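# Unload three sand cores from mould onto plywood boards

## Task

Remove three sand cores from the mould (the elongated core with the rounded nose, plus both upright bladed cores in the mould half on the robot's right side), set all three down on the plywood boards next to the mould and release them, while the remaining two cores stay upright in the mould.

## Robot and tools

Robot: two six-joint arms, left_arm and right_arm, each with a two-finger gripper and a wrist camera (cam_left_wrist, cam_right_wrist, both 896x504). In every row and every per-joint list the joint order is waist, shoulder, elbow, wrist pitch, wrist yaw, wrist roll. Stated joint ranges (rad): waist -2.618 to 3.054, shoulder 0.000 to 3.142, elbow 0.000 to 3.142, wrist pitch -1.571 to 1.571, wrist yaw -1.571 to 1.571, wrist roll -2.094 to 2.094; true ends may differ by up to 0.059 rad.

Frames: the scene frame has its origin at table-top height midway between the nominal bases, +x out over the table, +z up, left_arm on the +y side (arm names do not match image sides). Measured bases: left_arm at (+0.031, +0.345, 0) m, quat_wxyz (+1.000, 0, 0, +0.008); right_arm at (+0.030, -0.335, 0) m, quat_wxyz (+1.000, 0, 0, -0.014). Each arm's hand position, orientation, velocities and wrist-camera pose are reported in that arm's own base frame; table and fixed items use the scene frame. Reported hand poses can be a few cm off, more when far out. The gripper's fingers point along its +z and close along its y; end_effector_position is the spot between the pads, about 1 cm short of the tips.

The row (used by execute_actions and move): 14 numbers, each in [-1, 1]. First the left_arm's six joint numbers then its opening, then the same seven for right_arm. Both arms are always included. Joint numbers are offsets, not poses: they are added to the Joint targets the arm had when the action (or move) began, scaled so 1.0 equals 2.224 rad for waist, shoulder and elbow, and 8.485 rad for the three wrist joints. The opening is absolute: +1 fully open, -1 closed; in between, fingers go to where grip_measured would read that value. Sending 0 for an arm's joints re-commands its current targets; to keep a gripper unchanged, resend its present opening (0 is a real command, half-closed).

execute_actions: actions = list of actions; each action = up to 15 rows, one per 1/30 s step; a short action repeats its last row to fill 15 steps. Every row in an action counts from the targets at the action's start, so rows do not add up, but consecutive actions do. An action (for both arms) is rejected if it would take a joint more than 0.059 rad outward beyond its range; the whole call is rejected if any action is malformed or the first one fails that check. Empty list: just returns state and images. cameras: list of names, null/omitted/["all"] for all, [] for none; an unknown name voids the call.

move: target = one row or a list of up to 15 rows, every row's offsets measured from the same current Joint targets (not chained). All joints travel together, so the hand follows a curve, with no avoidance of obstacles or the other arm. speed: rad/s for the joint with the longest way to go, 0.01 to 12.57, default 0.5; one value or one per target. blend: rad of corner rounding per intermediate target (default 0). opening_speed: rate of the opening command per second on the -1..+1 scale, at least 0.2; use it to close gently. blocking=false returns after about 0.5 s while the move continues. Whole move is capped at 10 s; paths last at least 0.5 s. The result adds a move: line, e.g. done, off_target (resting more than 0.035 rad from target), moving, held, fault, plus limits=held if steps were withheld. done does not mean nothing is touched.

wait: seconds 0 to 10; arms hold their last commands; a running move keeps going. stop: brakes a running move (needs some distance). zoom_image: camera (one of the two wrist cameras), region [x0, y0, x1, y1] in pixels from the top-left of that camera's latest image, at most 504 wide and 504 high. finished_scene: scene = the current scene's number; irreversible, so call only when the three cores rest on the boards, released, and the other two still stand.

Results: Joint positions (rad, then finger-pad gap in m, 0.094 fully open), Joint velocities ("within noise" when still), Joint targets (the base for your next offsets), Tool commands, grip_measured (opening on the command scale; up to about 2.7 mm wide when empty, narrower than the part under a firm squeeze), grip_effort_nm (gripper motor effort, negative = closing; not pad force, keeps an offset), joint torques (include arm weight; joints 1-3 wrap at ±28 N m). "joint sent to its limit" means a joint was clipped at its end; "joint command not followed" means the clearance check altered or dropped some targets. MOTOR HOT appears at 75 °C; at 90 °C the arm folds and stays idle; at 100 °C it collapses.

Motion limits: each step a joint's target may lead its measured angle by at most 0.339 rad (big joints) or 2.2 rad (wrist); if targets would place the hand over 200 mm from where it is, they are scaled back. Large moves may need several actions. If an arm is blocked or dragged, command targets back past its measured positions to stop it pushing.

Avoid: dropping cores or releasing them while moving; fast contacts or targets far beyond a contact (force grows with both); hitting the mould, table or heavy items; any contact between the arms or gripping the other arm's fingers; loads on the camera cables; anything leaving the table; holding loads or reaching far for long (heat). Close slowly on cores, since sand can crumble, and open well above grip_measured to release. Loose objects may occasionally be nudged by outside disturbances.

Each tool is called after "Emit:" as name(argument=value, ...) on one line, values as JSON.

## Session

Emit:
execute_actions(actions=[], cameras=[])

Scene clock: 0.00 s.
left_arm: end_effector_position=(+0.3491, -0.0518, +0.2089) grip_measured=+1.000 grip_effort_nm=n/a end_effector_quat_wxyz=(+0.533, -0.007, +0.816, -0.226) | right_arm: end_effector_position=(+0.3047, +0.0784, +0.1820) grip_measured=+1.000 grip_effort_nm=n/a end_effector_quat_wxyz=(+0.477, +0.034, +0.863, +0.162)
Joint positions: left_arm=[0.064 1.008 0.577 0.059 0.429 -0.249 0.094] | right_arm=[0.21 0.845 0.563 -0.234 -0.068 0.329 0.094]
Joint velocities: within noise
Joint torques (N m): no reading
Heat: left arm: 33 °C; right arm: 34 °C.
Joint targets: left_arm=[0.064 1.000 0.586 0.062 0.431 -0.247] | right_arm=[0.210 0.838 0.575 -0.230 -0.068 0.327]
Tool commands: left_gripper/opening=+1.0 right_gripper/opening=+1.0
No camera images: "cameras" was empty.

Emit:
move(target=[-0.3242,0.1799,0.6358,-0.139,-0.0508,0.0291,1,0.2626,0.2531,0.6412,-0.1248,0.008,-0.0385,1], speed=1.5)

Scene clock: 4.57 s.
left_arm: end_effector_position=(+0.2869, -0.2191, +0.4394) grip_measured=+1.000 grip_effort_nm=0.037 end_effector_quat_wxyz=(+0.473, +0.276, +0.820, -0.165) | right_arm: end_effector_position=(+0.2375, +0.2412, +0.4016) grip_measured=+1.000 grip_effort_nm=0.027 end_effector_quat_wxyz=(+0.388, -0.346, +0.838, +0.166)
Joint positions: left_arm=[-0.65 1.393 1.982 -1.111 0.01 -0.006 0.094] | right_arm=[0.786 1.397 1.976 -1.278 -0.007 0.007 0.094]
Joint velocities: within noise
Joint torques (N m): left_arm=[-0.58 -3 5.56 1.99 -0.05 0.03] | right_arm=[0.64 -3.04 6.49 1.16 0.08 -0.09]
Heat: left arm: 34 °C; right arm: 35 °C.
Joint targets: left_arm=[-0.658 1.400 2.000 -1.117 0.000 0.000] | right_arm=[0.794 1.401 2.001 -1.289 0.000 0.000]
move: done

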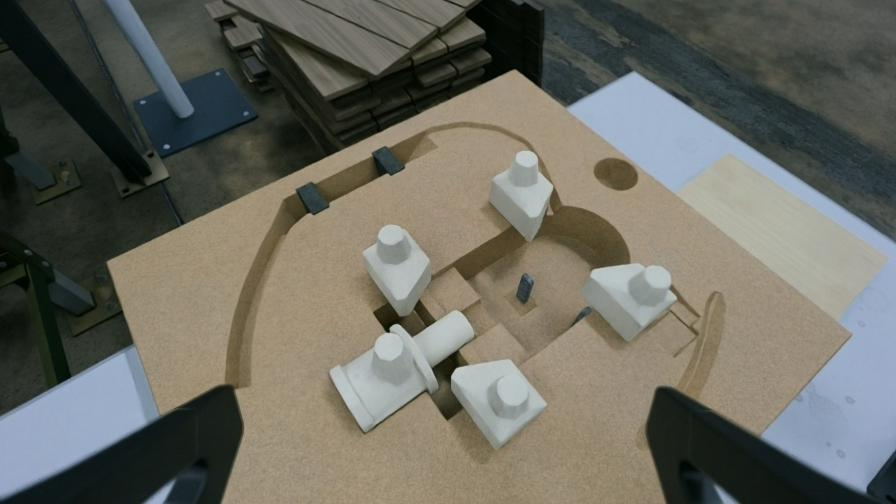

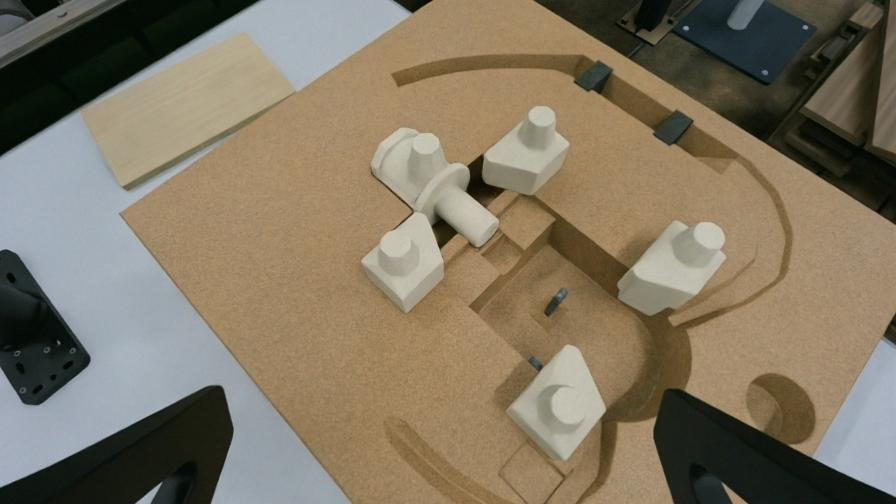

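Emit:
move(target=[0.2788,0.1969,-0.3404,0.1081,0.1444,0.0919,0.3,-0.4254,0.0769,-0.549,0.1531,-0.1738,-0.0955,0.6], speed=0.8)

Scene clock: 33.77 s.
left_arm: end_effector_position=(+0.4136, -0.1830, +0.1938) grip_measured=+0.302 grip_effort_nm=-0.066 end_effector_quat_wxyz=(+0.479, +0.495, +0.619, -0.377) | right_arm: end_effector_position=(+0.3238, +0.1333, +0.1868) grip_measured=+0.603 grip_effort_nm=-0.129 end_effector_quat_wxyz=(+0.531, -0.457, +0.578, +0.417)
Joint positions: left_arm=[-0.038 1.827 1.249 -0.212 1.199 0.763 0.061] | right_arm=[-0.149 1.568 0.787 -0.011 -1.448 -0.792 0.075]
Joint velocities: within noise
Joint torques (N m): left_arm=[0.08 -7.3 4.71 1.6 0.78 0.13] | right_arm=[-0.24 -5.11 4.64 1.02 -0.65 -0.23]
Heat: left arm: 37 °C; right arm: 37 °C.
Joint targets: left_arm=[-0.037 1.838 1.243 -0.199 1.225 0.780] | right_arm=[-0.153 1.572 0.780 0.010 -1.475 -0.810]
move: done

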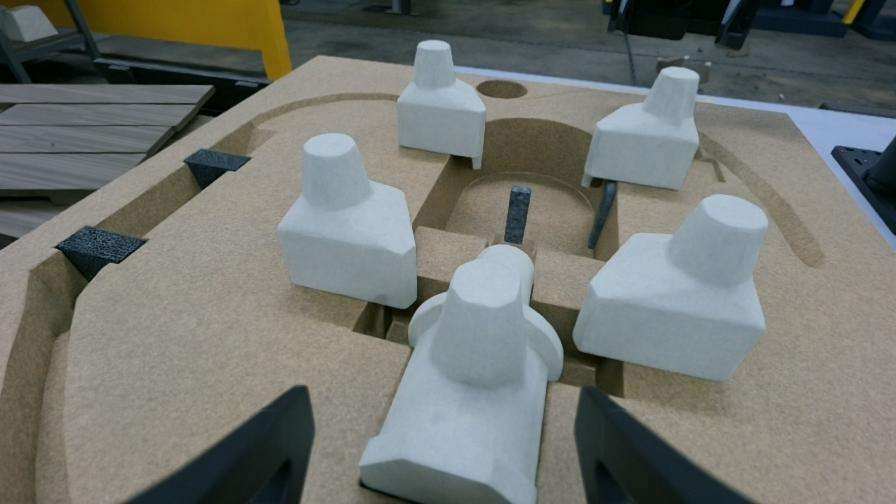

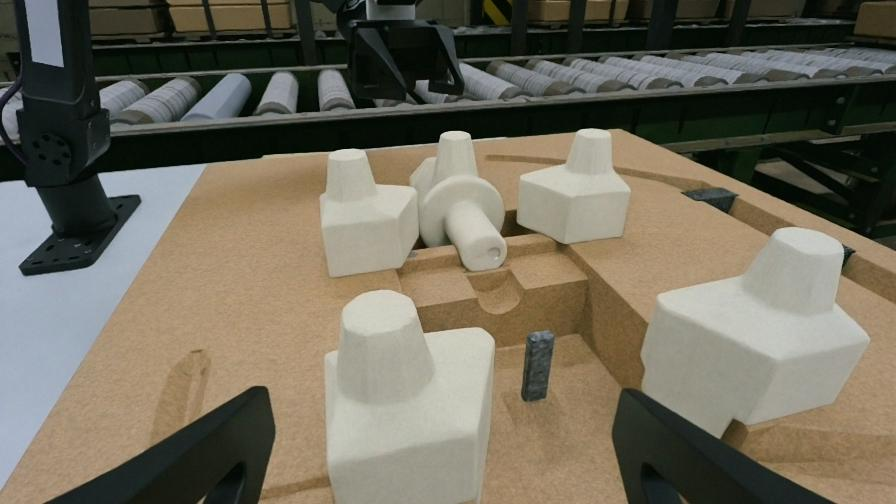

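Emit:
move(target=[-0.048,0.039,0.036,0.0005,-0.0077,-0.0012,0.3,0.065,0.0316,0.0365,-0.0008,0.0077,0.0004,1.0], speed=0.4)

Scene clock: 64.27 s.
left_arm: end_effector_position=(+0.4125, -0.2253, +0.1728) grip_measured=+0.302 grip_effort_nm=-0.066 end_effector_quat_wxyz=(+0.449, +0.522, +0.612, -0.388) | right_arm: end_effector_position=(+0.3221, +0.1751, +0.1751) grip_measured=+0.997 grip_effort_nm=0.183 end_effector_quat_wxyz=(+0.496, -0.492, +0.566, +0.438)
Joint positions: left_arm=[-0.144 1.906 1.298 -0.207 1.153 0.764 0.061] | right_arm=[-0.011 1.632 0.833 -0.008 -1.398 -0.792 0.094]
Joint velocities: within noise
Joint torques (N m): left_arm=[-0.03 -7.49 7.12 1.58 0.55 -0.01] | right_arm=[0.5 -5.12 7.36 0.97 -0.49 -0.2]
Heat: left arm: 36 °C; right arm: 37 °C.
Joint targets: left_arm=[-0.144 1.925 1.323 -0.195 1.160 0.770] | right_arm=[-0.008 1.642 0.862 0.003 -1.409 -0.807]
move: done

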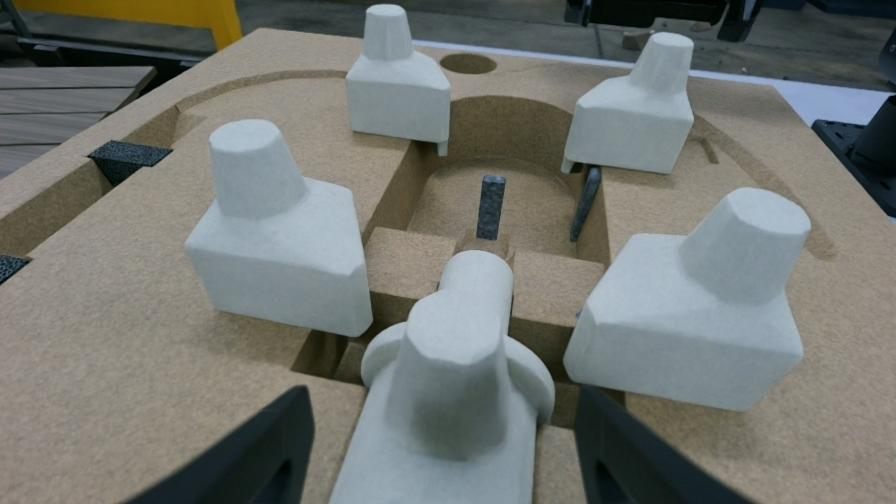

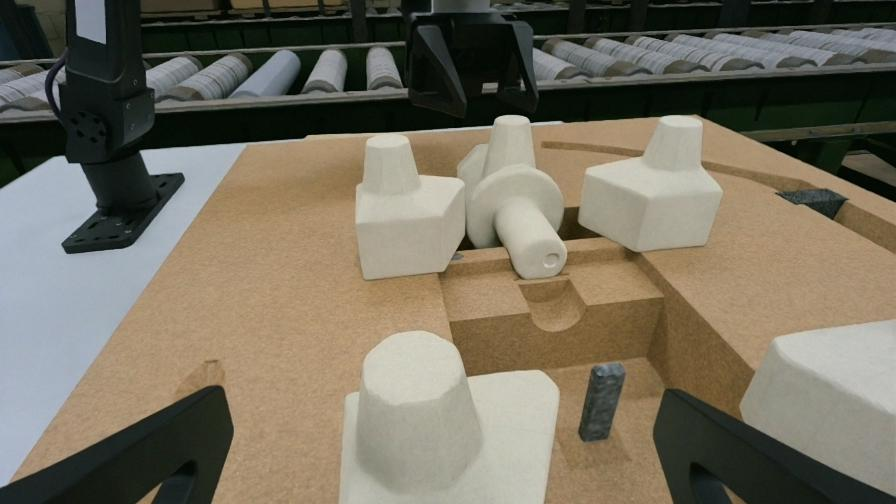

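Emit:
move(target=[[-0.0262,0.0144,0.0108,0.0002,-0.0041,-0.0006,0.3,0.0357,0.0073,0.0088,-0.0004,0.0041,0.0002,1.0],[-0.0262,0.0144,0.0108,0.0002,-0.0041,-0.0006,-0.6,0.0357,0.0073,0.0088,-0.0004,0.0041,0.0002,-0.6]], speed=0.3, opening_speed=1.2)

Scene clock: 84.47 s.
left_arm: end_effector_position=(+0.4132, -0.2466, +0.1638) grip_measured=-0.452 grip_effort_nm=-1.009 end_effector_quat_wxyz=(+0.438, +0.536, +0.613, -0.381) | right_arm: end_effector_position=(+0.3174, +0.1990, +0.1705) grip_measured=-0.442 grip_effort_nm=-1.009 end_effector_quat_wxyz=(+0.479, -0.514, +0.558, +0.441)
Joint positions: left_arm=[-0.199 1.936 1.324 -0.198 1.102 0.755 0.026] | right_arm=[0.067 1.649 0.853 -0.008 -1.357 -0.793 0.026]
Joint velocities: within noise
Joint torques (N m): left_arm=[-0.17 -7.46 6.94 1.52 0.72 0.05] | right_arm=[0.34 -5.29 7.36 0.95 -0.53 -0.17]
Heat: left arm: 37 °C; right arm: 37 °C.
Joint targets: left_arm=[-0.202 1.957 1.347 -0.194 1.125 0.765] | right_arm=[0.071 1.659 0.881 0.000 -1.375 -0.805]
move: done

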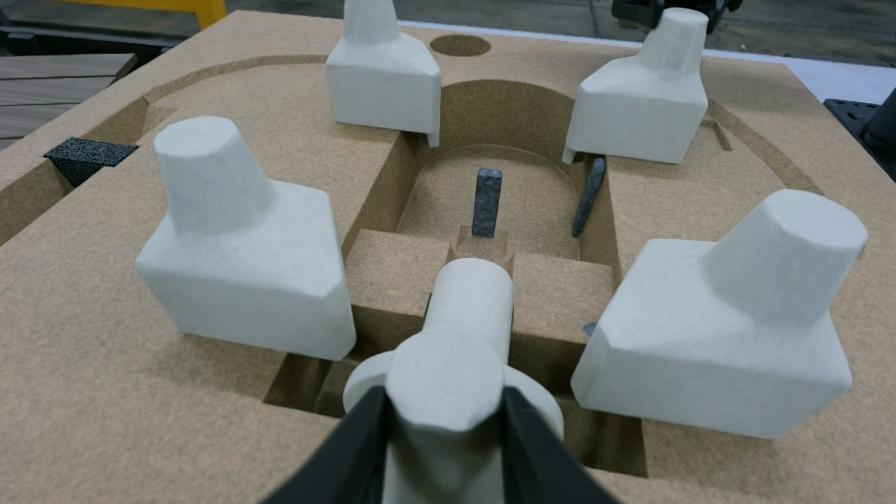

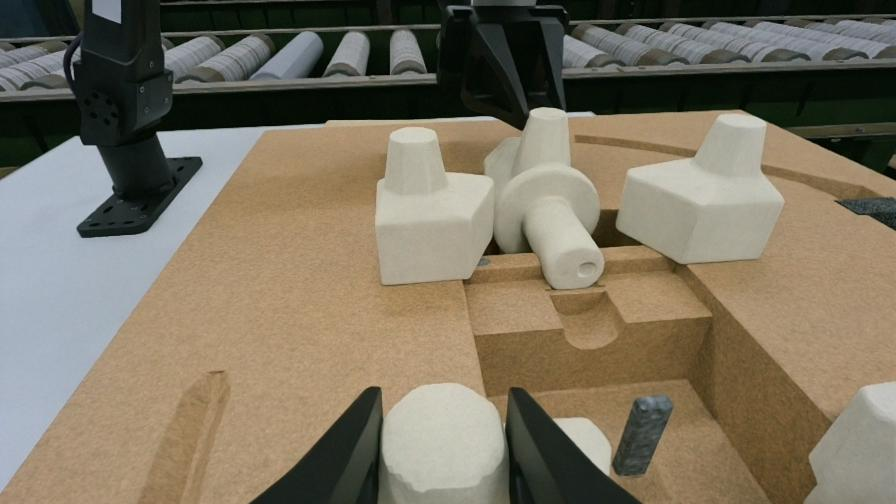

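Emit:
move(target=[[0,-0.0256,0.0643,-0.0137,0,0,-0.6,0,-0.0373,0.0603,-0.0177,0,0,-0.6],[0,-0.0328,0.1808,-0.0455,0,0,-0.6,0,-0.0638,0.1632,-0.0507,0,0,-0.6]], speed=[0.2,0.4])

Scene clock: 100.83 s.
left_arm: end_effector_position=(+0.4310, -0.2446, +0.2422) grip_measured=-0.453 grip_effort_nm=-0.999 end_effector_quat_wxyz=(+0.414, +0.525, +0.648, -0.366) | right_arm: end_effector_position=(+0.3335, +0.1992, +0.2676) grip_measured=-0.442 grip_effort_nm=-1.004 end_effector_quat_wxyz=(+0.473, -0.511, +0.576, +0.428)
Joint positions: left_arm=[-0.2 1.936 1.7 -0.635 1.035 0.752 0.026] | right_arm=[0.07 1.557 1.197 -0.456 -1.312 -0.788 0.026]
Joint velocities: within noise
Joint torques (N m): left_arm=[-0.14 -13.29 9.68 2.03 1.51 0.09] | right_arm=[0.09 -9.33 9.59 1.16 -0.97 -0.23]
Heat: left arm: 37 °C; right arm: 37 °C.
Joint targets: left_arm=[-0.203 1.884 1.750 -0.580 1.125 0.765] | right_arm=[0.071 1.517 1.244 -0.431 -1.375 -0.805]
move: off_target (left_arm, right_arm); left_arm: the wrist yaw is farthest, 0.090 rad from its target; right_arm: the wrist yaw is farthest, 0.063 rad from its target

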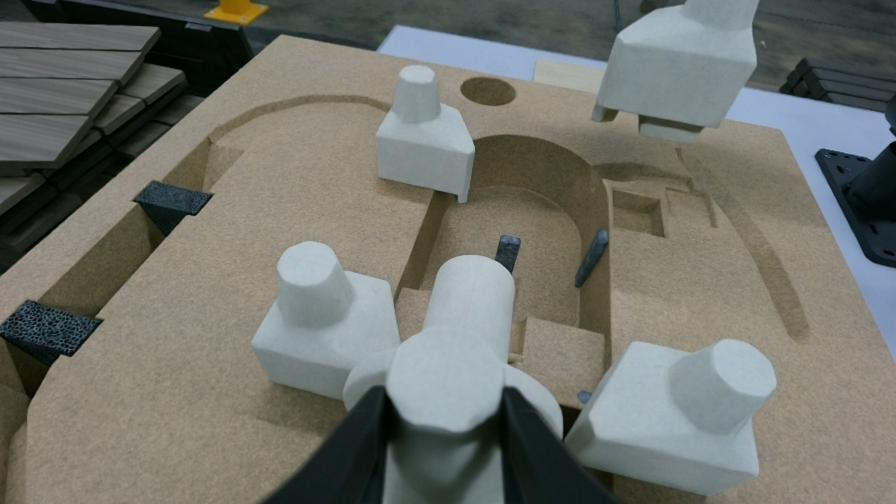

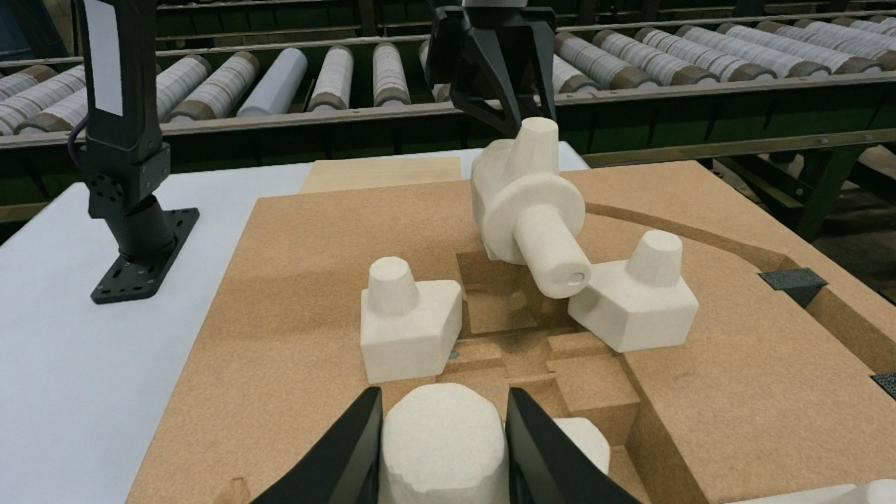

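Emit:
move(target=[[0.049,-0.0382,0.0674,-0.0296,0,0,-0.6,-0.0994,-0.0931,0.0764,-0.0435,0,0,-0.6],[0.2612,-0.2176,-0.1349,0.0295,-0.1326,-0.0902,-0.6,-0.2487,-0.0931,0.0764,-0.0553,0.1031,0.1184,-0.6],[0.2612,-0.4213,-0.6142,0.1242,-0.1326,-0.0902,-0.6,-0.2487,0.089,0.2253,-0.0812,0.1438,0.2292,-0.6],[0.2612,-0.4213,-0.6142,0.1242,-0.1326,-0.0902,-0.6,-0.2487,0.2545,0.3069,-0.1154,0.1438,0.2292,-0.6]], speed=[0.5,0.7,0.7,0.5], blend=0.1)

Scene clock: 144.20 s.
left_arm: end_effector_position=(+0.3220, +0.1271, +0.1615) grip_measured=-0.454 grip_effort_nm=-0.999 end_effector_quat_wxyz=(+0.570, -0.150, +0.801, +0.106) | right_arm: end_effector_position=(+0.3676, -0.1611, +0.1063) grip_measured=-0.443 grip_effort_nm=-1.004 end_effector_quat_wxyz=(-0.028, +0.718, +0.693, +0.062)
Joint positions: left_arm=[0.377 0.995 0.362 0.301 0.008 0.001 0.026] | right_arm=[-0.476 2.094 1.885 -1.375 -0.136 1.129 0.026]
Joint velocities: within noise
Joint torques (N m): left_arm=[0.05 -5.53 7.43 4.07 -0.05 -0.09] | right_arm=[-0.51 -10.28 8.47 -0.25 -0.26 0.09]
Heat: left arm: 46 °C; right arm: 41 °C.
Joint targets: left_arm=[0.379 0.947 0.384 0.474 0.000 0.000] | right_arm=[-0.482 2.083 1.927 -1.410 -0.154 1.139]
move: off_target (left_arm, right_arm); left_arm: the wrist pitch is farthest, 0.173 rad from its target; right_arm: the elbow is farthest, 0.042 rad from its target

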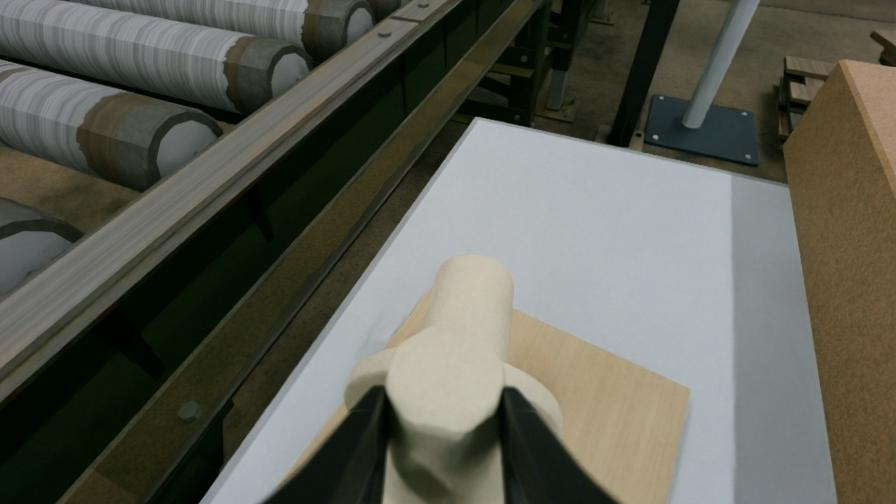

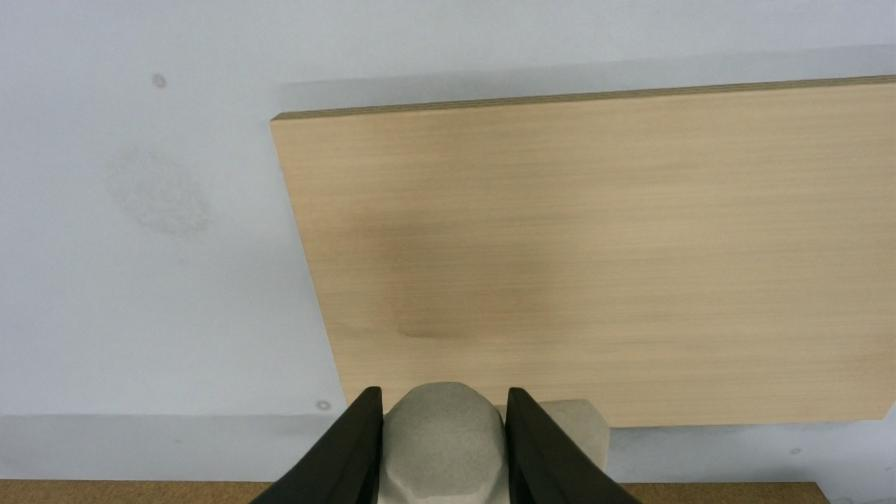

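Emit:
move(target=[0,0.0418,-0.031,0.0169,0,0,-0.6,0,0.0054,-0.0742,0.021,0,0,-0.6], speed=0.2)

Scene clock: 161.13 s.
left_arm: end_effector_position=(+0.3227, +0.1278, +0.1451) grip_measured=-0.454 grip_effort_nm=-0.999 end_effector_quat_wxyz=(+0.577, -0.150, +0.796, +0.108) | right_arm: end_effector_position=(+0.3714, -0.1630, +0.0740) grip_measured=-0.443 grip_effort_nm=-1.004 end_effector_quat_wxyz=(-0.019, +0.718, +0.693, +0.065)
Joint positions: left_arm=[0.377 1.056 0.296 0.444 0.006 0.001 0.026] | right_arm=[-0.476 2.097 1.761 -1.23 -0.136 1.13 0.026]
Joint velocities: within noise
Joint torques (N m): left_arm=[0.12 -3.17 6.82 4.11 -0.07 -0.08] | right_arm=[-0.53 -9.63 5.11 0.1 -0.25 0.07]
Heat: left arm: 54 °C; right arm: 41 °C.
Joint targets: left_arm=[0.379 1.040 0.314 0.618 0.000 0.000] | right_arm=[-0.482 2.095 1.761 -1.232 -0.154 1.140]
move: off_target (left_arm); left_arm: the wrist pitch is farthest, 0.174 rad from its target

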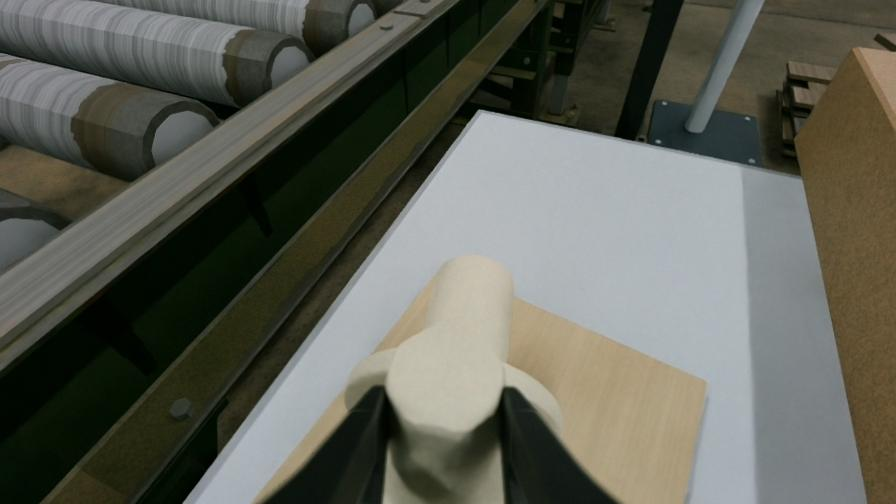

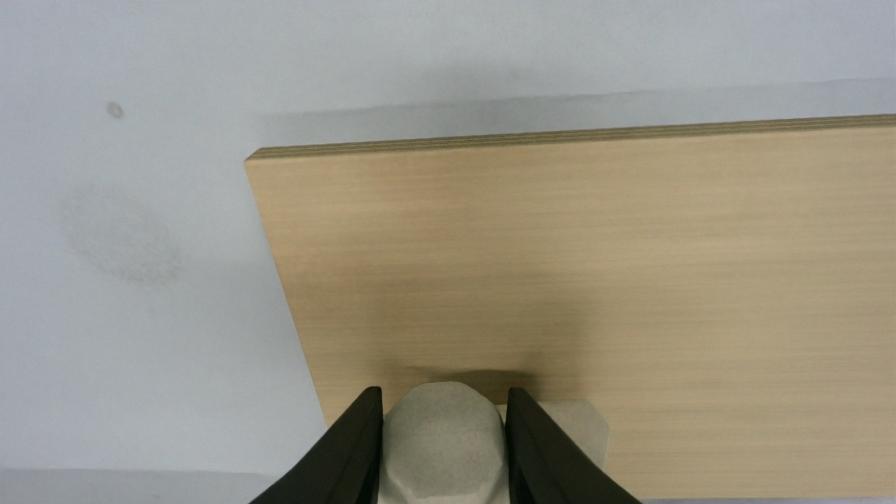

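Emit:
move(target=[0,0.0229,-0.0157,0.0073,0,0,-0.6,0,0.0054,-0.036,0.0108,0,0,-0.6], speed=0.12)

Scene clock: 166.33 s.
left_arm: end_effector_position=(+0.3234, +0.1284, +0.1352) grip_measured=-0.454 grip_effort_nm=-0.999 end_effector_quat_wxyz=(+0.578, -0.151, +0.795, +0.108) | right_arm: end_effector_position=(+0.3697, -0.1636, +0.0560) grip_measured=-0.443 grip_effort_nm=-1.004 end_effector_quat_wxyz=(-0.018, +0.719, +0.691, +0.066)
Joint positions: left_arm=[0.377 1.102 0.266 0.522 0.004 -0.001 0.026] | right_arm=[-0.48 2.099 1.693 -1.158 -0.136 1.131 0.026]
Joint velocities: within noise
Joint torques (N m): left_arm=[0.16 -2.89 6.26 3.93 -0.01 -0.04] | right_arm=[-0.23 -8.9 4.22 0.29 -0.26 0.06]
Heat: left arm: 56 °C; right arm: 40 °C.
Joint targets: left_arm=[0.379 1.091 0.280 0.680 0.000 0.000] | right_arm=[-0.482 2.107 1.681 -1.140 -0.154 1.139]
move: off_target (left_arm); left_arm: the wrist pitch is farthest, 0.158 rad from its target

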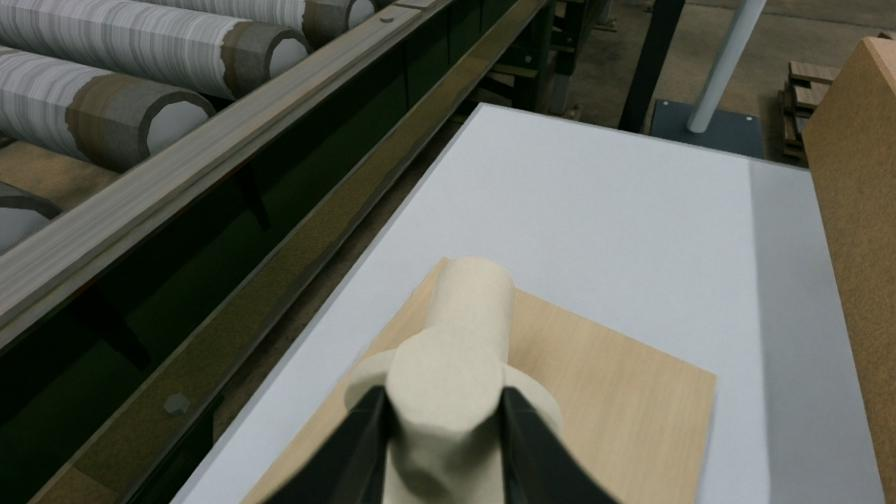

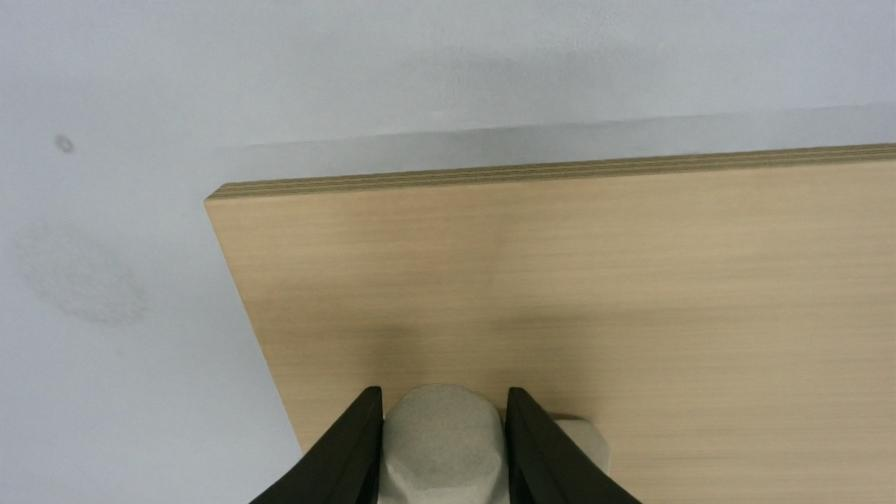

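Emit:
move(target=[[0,0.0081,-0.004,0,0,0,-0.6,0,0.0031,-0.0225,0.0067,0,0,-0.6],[0,0.0081,-0.004,0,0,0,-0.15,0,0.0031,-0.0225,0.0067,0,0,-0.6]], speed=0.1, opening_speed=0.4)

Scene clock: 171.00 s.
left_arm: end_effector_position=(+0.3302, +0.1331, +0.1611) grip_measured=-0.152 grip_effort_nm=0.134 end_effector_quat_wxyz=(+0.623, -0.148, +0.759, +0.120) | right_arm: end_effector_position=(+0.3695, -0.1649, +0.0494) grip_measured=-0.443 grip_effort_nm=-0.999 end_effector_quat_wxyz=(-0.016, +0.720, +0.690, +0.067)
Joint positions: left_arm=[0.377 1.117 0.261 0.659 -0.006 -0.002 0.04] | right_arm=[-0.483 2.099 1.666 -1.125 -0.138 1.131 0.026]
Joint velocities: within noise
Joint torques (N m): left_arm=[0.12 -2.73 5.9 2.44 0.1 -0.03] | right_arm=[0.13 -8.32 2.45 0.53 -0.24 0.06]
Heat: left arm: 57 °C; right arm: 40 °C.
Joint targets: left_arm=[0.379 1.109 0.270 0.680 0.000 -0.001] | right_arm=[-0.482 2.114 1.631 -1.083 -0.154 1.139]
move: off_target (right_arm); target 2's new numbers were sent with left_arm's wrist pitch 0.133 rad from that target; right_arm: the wrist pitch is farthest, 0.042 rad from its target

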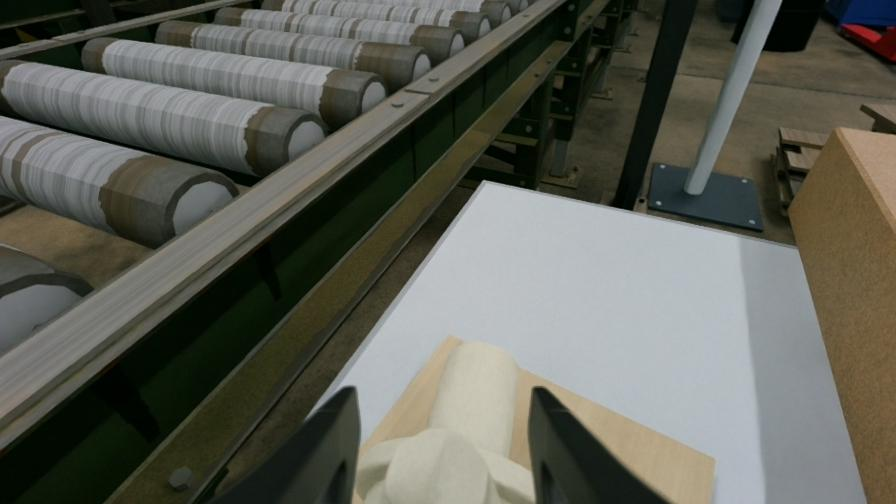

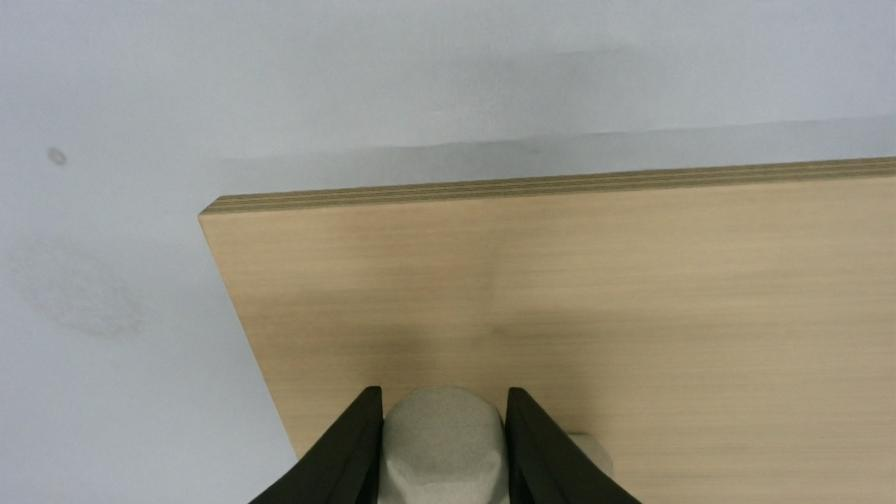

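Emit:
move(target=[[0,0,0.15,0,0,0,-0.15,0,0.0013,-0.009,0.0024,0,0,-0.6],[0,0,0.15,0,0,0,-0.15,0,0.0013,-0.009,0.0024,0,0,-0.1],[0,-0.05,0.3,-0.05,0,0,-0.15,0,-0.0139,0.1331,-0.0385,0,0,-0.1]], speed=[0.3,0.3,0.4], opening_speed=0.5)

Scene clock: 193.27 s.
left_arm: end_effector_position=(+0.3503, +0.1410, +0.4157) grip_measured=-0.152 grip_effort_nm=0.120 end_effector_quat_wxyz=(+0.744, -0.125, +0.640, +0.143) | right_arm: end_effector_position=(+0.3669, -0.1620, +0.1060) grip_measured=-0.103 grip_effort_nm=0.183 end_effector_quat_wxyz=(-0.036, +0.722, +0.688, +0.067)
Joint positions: left_arm=[0.377 1.012 0.914 0.248 -0.006 -0.002 0.04] | right_arm=[-0.485 2.106 1.901 -1.391 -0.15 1.132 0.042]
Joint velocities: within noise
Joint torques (N m): left_arm=[0.13 -3.28 7.9 2.25 0.08 -0.02] | right_arm=[0.28 -11.41 7.2 -0.07 -0.12 0.04]
Heat: left arm: 51 °C; right arm: 41 °C.
Joint targets: left_arm=[0.379 0.997 0.938 0.255 0.000 -0.001] | right_arm=[-0.482 2.083 1.928 -1.410 -0.154 1.139]
move: done; target 2's new numbers were sent with right_arm's wrist pitch 0.046 rad from that target

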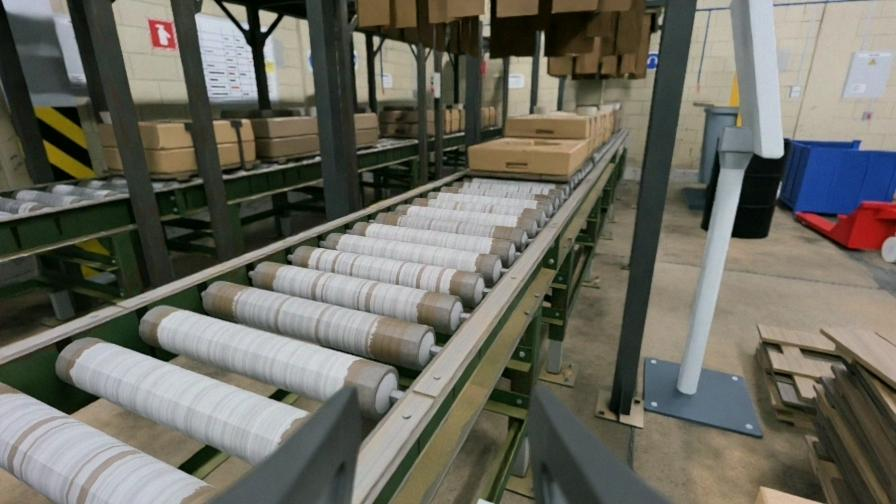

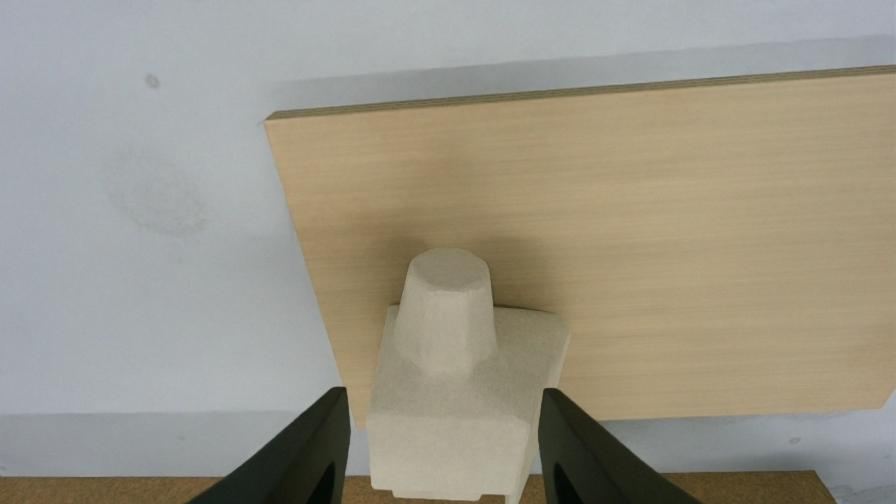

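Emit:
move(target=[[0,0,0,0,0,0,-0.15,0,-0.1655,-0.0823,0.0342,0,0,0.6],[0,0,0,0,0,0,-0.15,0.2617,-0.3476,-0.2311,0.0955,0.0417,-0.1201,0.6],[0,0,0,0,0,0,-0.15,0.4933,-0.2023,-0.5067,0.241,0.0806,-0.1201,0.6]], speed=[0.5,0.8,0.8], blend=0.1, opening_speed=0.7)

Scene clock: 203.73 s.
left_arm: end_effector_position=(+0.3503, +0.1410, +0.4154) grip_measured=-0.152 grip_effort_nm=0.125 end_effector_quat_wxyz=(+0.744, -0.125, +0.640, +0.143) | right_arm: end_effector_position=(+0.4336, +0.1960, +0.1953) grip_measured=+0.597 grip_effort_nm=0.178 end_effector_quat_wxyz=(+0.638, -0.026, +0.769, +0.029)
Joint positions: left_arm=[0.377 1.012 0.914 0.247 -0.006 -0.002 0.04] | right_arm=[0.613 1.629 0.807 0.606 0.524 0.12 0.075]
Joint velocities: within noise
Joint torques (N m): left_arm=[0.09 -3.17 7.88 2.25 0.07 -0.04] | right_arm=[0.2 -6.02 5.12 1.74 0.08 -0.04]
Heat: left arm: 50 °C; right arm: 42 °C.
Joint targets: left_arm=[0.379 0.997 0.938 0.255 0.000 -0.001] | right_arm=[0.616 1.633 0.801 0.635 0.529 0.120]
move: done

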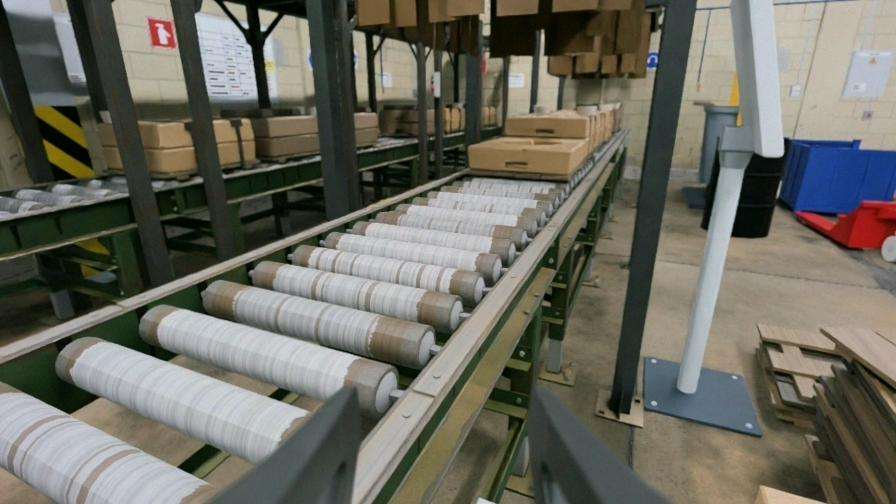

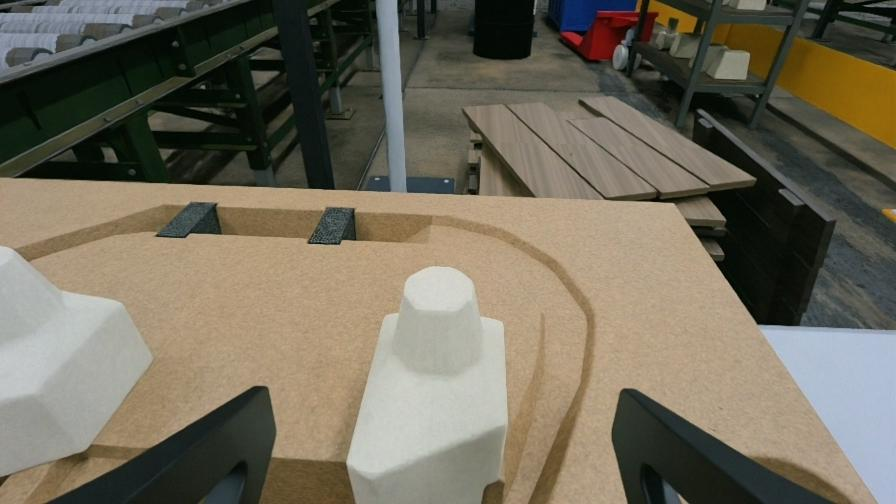

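Emit:
move(target=[[0,0,0,0,0,0,-0.15,-0.0432,0.1205,0.1232,0.0006,-0.0058,0,0.6],[0,0,0,0,0,0,-0.15,-0.0432,0.1205,0.1232,0.0006,-0.0058,0,-0.6],[0,0,0,0,0,0,-0.15,-0.0432,0.0895,0.1702,-0.0164,-0.0058,0,-0.6],[0,0,0,0,0,0,-0.15,-0.0432,0.0227,0.2722,-0.0511,-0.0058,0,-0.6]], speed=[0.3,0.3,0.2,0.35], opening_speed=1.2)

Scene clock: 216.57 s.
left_arm: end_effector_position=(+0.3503, +0.1410, +0.4154) grip_measured=-0.152 grip_effort_nm=0.120 end_effector_quat_wxyz=(+0.744, -0.125, +0.640, +0.143) | right_arm: end_effector_position=(+0.5049, +0.1990, +0.2890) grip_measured=-0.431 grip_effort_nm=-1.004 end_effector_quat_wxyz=(+0.626, -0.014, +0.779, +0.016)
Joint positions: left_arm=[0.377 1.012 0.914 0.247 -0.006 -0.002 0.04] | right_arm=[0.524 1.732 1.356 0.133 0.469 0.12 0.027]
Joint velocities: within noise
Joint torques (N m): left_arm=[0.14 -3.22 7.87 2.23 0.1 -0.05] | right_arm=[-0.44 -11.96 10.43 2.12 0.16 -0.03]
Heat: left arm: 50 °C; right arm: 40 °C.
Joint targets: left_arm=[0.379 0.997 0.938 0.255 0.000 -0.001] | right_arm=[0.519 1.684 1.406 0.201 0.480 0.120]
move: off_target (right_arm); right_arm: the wrist pitch is farthest, 0.068 rad from its target

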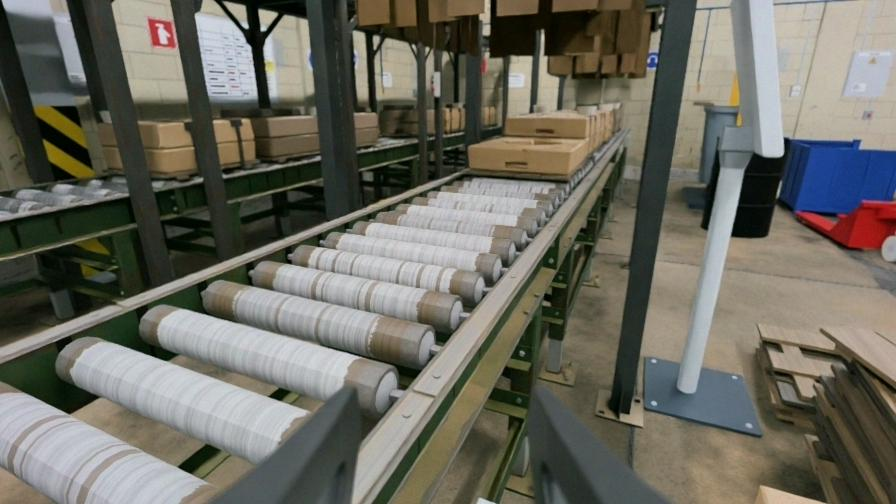

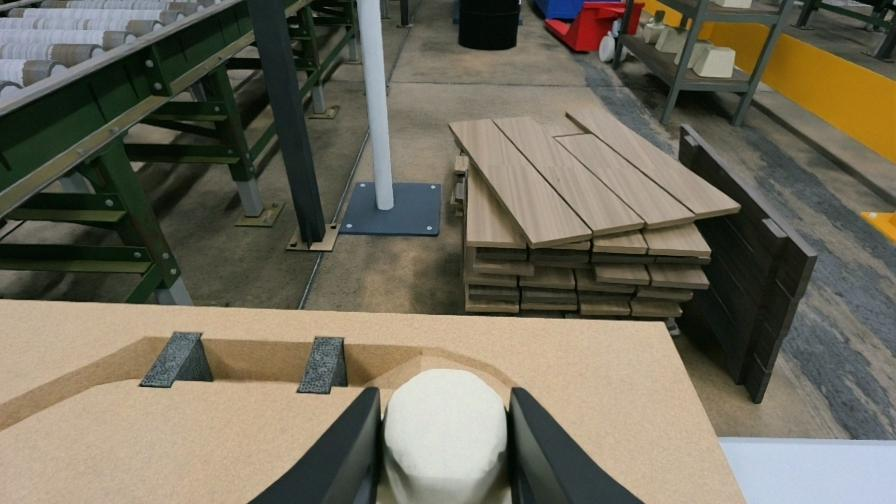

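Emit:
move(target=[[0,0,0,0,0,0,-0.15,-0.0985,-0.0917,0.0962,-0.0944,0,0,-0.6],[0,0,0,0,0,0,-0.15,-0.5481,-0.0378,0.0962,-0.1887,-0.076,0.099,-0.6],[0,0,0,0,0,0,-0.15,-0.5481,-0.013,0.0108,-0.1875,-0.076,0.099,-0.6],[0,0,0,0,0,0,-0.15,-0.5481,0.0063,-0.0949,-0.155,-0.076,0.099,-0.6]], speed=[0.6,0.7,0.4,0.25], blend=[0.1,0.05,0.05,0])

Scene clock: 231.70 s.
left_arm: end_effector_position=(+0.3503, +0.1410, +0.4154) grip_measured=-0.152 grip_effort_nm=0.120 end_effector_quat_wxyz=(+0.744, -0.125, +0.640, +0.143) | right_arm: end_effector_position=(+0.2351, -0.1647, +0.0666) grip_measured=-0.432 grip_effort_nm=-1.004 end_effector_quat_wxyz=(-0.031, +0.735, +0.674, +0.066)
Joint positions: left_arm=[0.377 1.012 0.914 0.247 -0.006 -0.002 0.04] | right_arm=[-0.701 1.698 1.196 -1.113 -0.138 0.952 0.027]
Joint velocities: within noise
Joint torques (N m): left_arm=[0.13 -3.25 7.86 2.25 0.11 -0.04] | right_arm=[0.13 -6.27 4.79 0.06 -0.33 0.06]
Heat: left arm: 50 °C; right arm: 40 °C.
Joint targets: left_arm=[0.379 0.997 0.938 0.255 0.000 -0.001] | right_arm=[-0.700 1.697 1.195 -1.114 -0.164 0.961]
move: done

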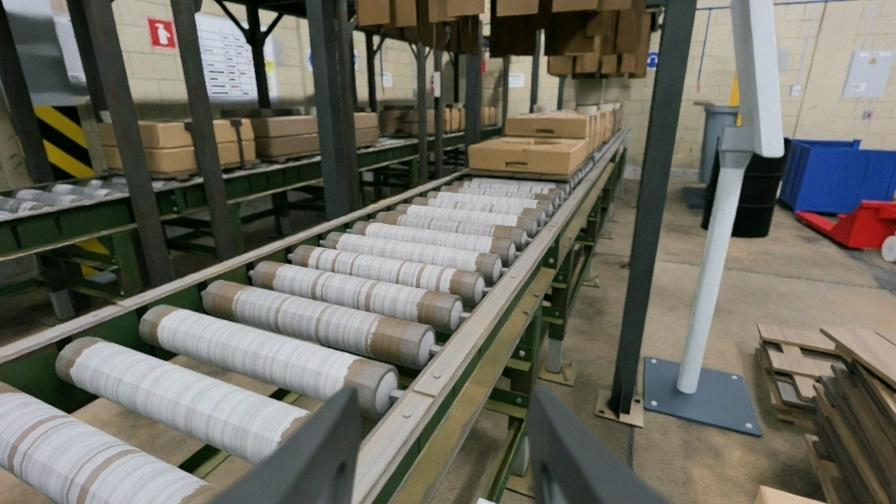

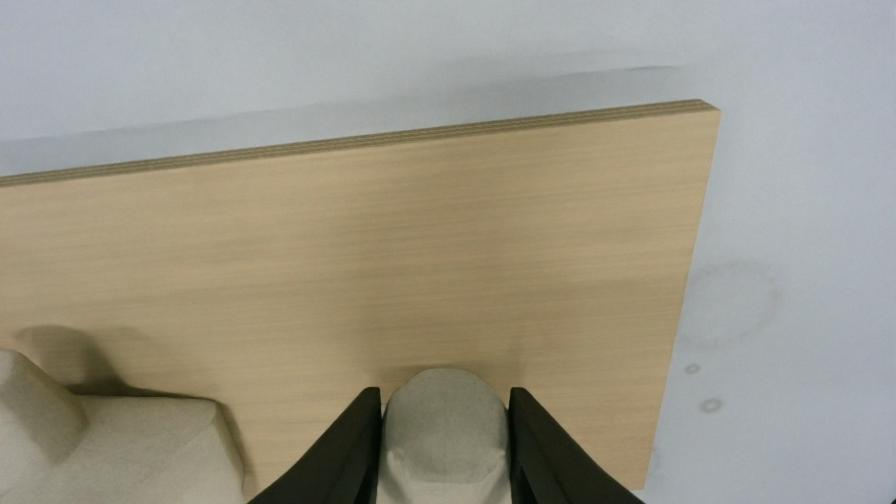

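Emit:
move(target=[[0,0,0,0,0,0,-0.15,0,0.0171,-0.0375,0.0144,0,0,-0.6],[0,0,0,0,0,0,-0.15,0,0.0171,-0.0375,0.0144,0,0,-0.1],[0,0,0,0,0,0,-0.15,0,-0.0189,0.1057,-0.0325,0,0,-0.1]], speed=[0.1,0.3,0.35], opening_speed=0.5)

Scene clock: 240.20 s.
left_arm: end_effector_position=(+0.3503, +0.1410, +0.4154) grip_measured=-0.152 grip_effort_nm=0.125 end_effector_quat_wxyz=(+0.744, -0.125, +0.640, +0.143) | right_arm: end_effector_position=(+0.2342, -0.1590, +0.1245) grip_measured=-0.103 grip_effort_nm=0.183 end_effector_quat_wxyz=(-0.048, +0.735, +0.672, +0.074)
Joint positions: left_arm=[0.377 1.012 0.914 0.247 -0.006 -0.002 0.04] | right_arm=[-0.701 1.68 1.404 -1.372 -0.159 0.952 0.042]
Joint velocities: left_arm=[-0.007 -0.007 -0.002 -0.022 0.154 0.007 0.001] | right_arm=[within noise]
Joint torques (N m): left_arm=[0.13 -3.15 7.94 2.25 0.11 -0.02] | right_arm=[0.14 -8.13 7.08 -0.12 -0.13 0.05]
Heat: left arm: 50 °C; right arm: 39 °C.
Joint targets: left_arm=[0.379 0.997 0.938 0.255 0.000 -0.001] | right_arm=[-0.700 1.655 1.430 -1.389 -0.164 0.960]
move: done

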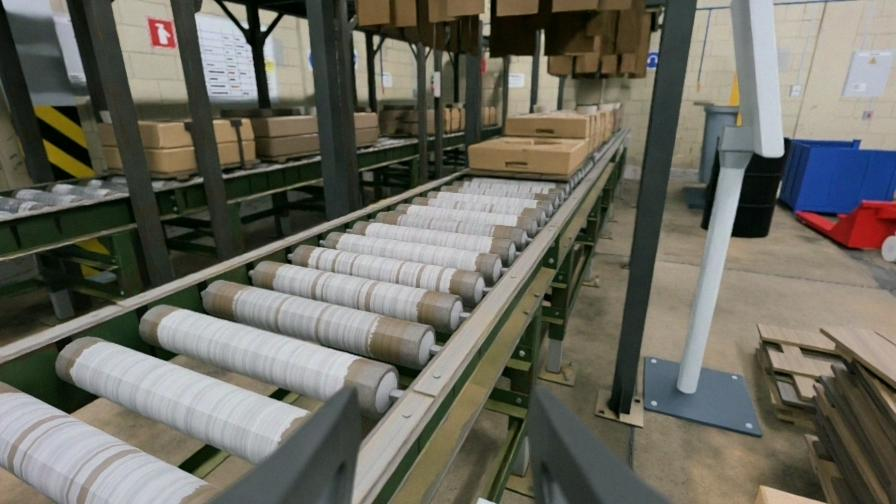

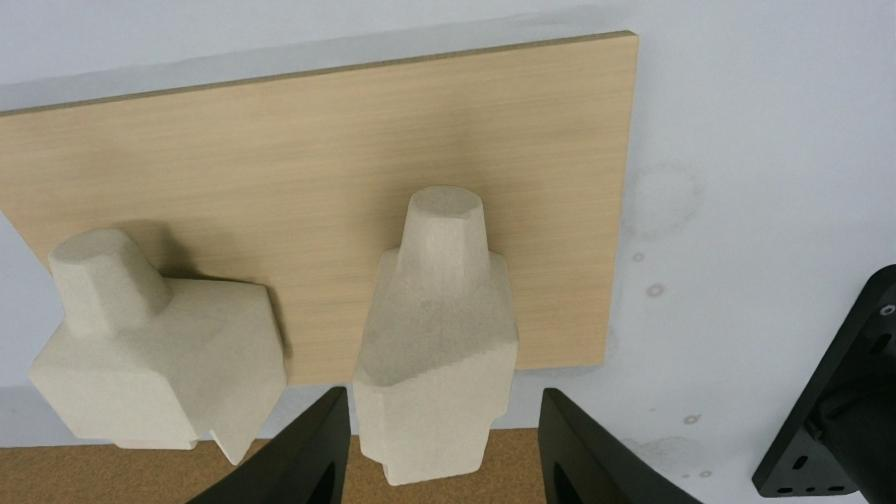

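Emit:
move(target=[0,-0.1,0,-0.09,0,0,-0.15,0,0,0,0,0,0,-0.1], speed=1.0, cameras=["cam_left_wrist"])

Scene clock: 244.67 s.
left_arm: end_effector_position=(+0.2796, +0.1130, +0.3030) grip_measured=-0.152 grip_effort_nm=0.120 end_effector_quat_wxyz=(+0.550, -0.158, +0.813, +0.107) | right_arm: end_effector_position=(+0.2338, -0.1587, +0.1245) grip_measured=-0.103 grip_effort_nm=0.178 end_effector_quat_wxyz=(-0.049, +0.735, +0.672, +0.074)
Joint positions: left_arm=[0.377 0.786 0.914 -0.509 -0.006 -0.002 0.04] | right_arm=[-0.701 1.68 1.404 -1.373 -0.159 0.952 0.042]
Joint velocities: within noise
Joint torques (N m): left_arm=[0.2 -1.18 7.54 2.14 0.09 -0.06] | right_arm=[0.14 -8.12 7.08 -0.16 -0.13 0.05]
Heat: left arm: 50 °C; right arm: 40 °C.
Joint targets: left_arm=[0.379 0.775 0.938 -0.508 0.000 -0.001] | right_arm=[-0.700 1.655 1.430 -1.389 -0.164 0.960]
move: done
Images, in order (width x height): cam_left_wrist 896x504.

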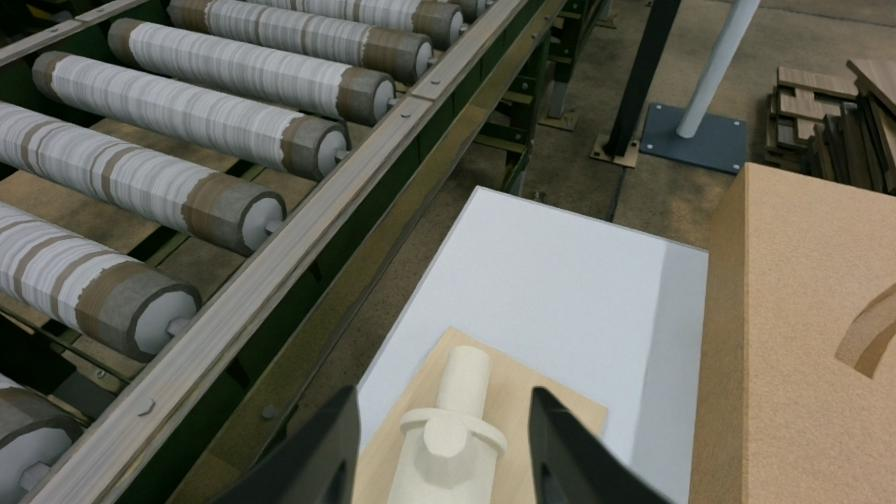

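Emit:
finished_scene(scene=2)

The scene is finished: the task was done.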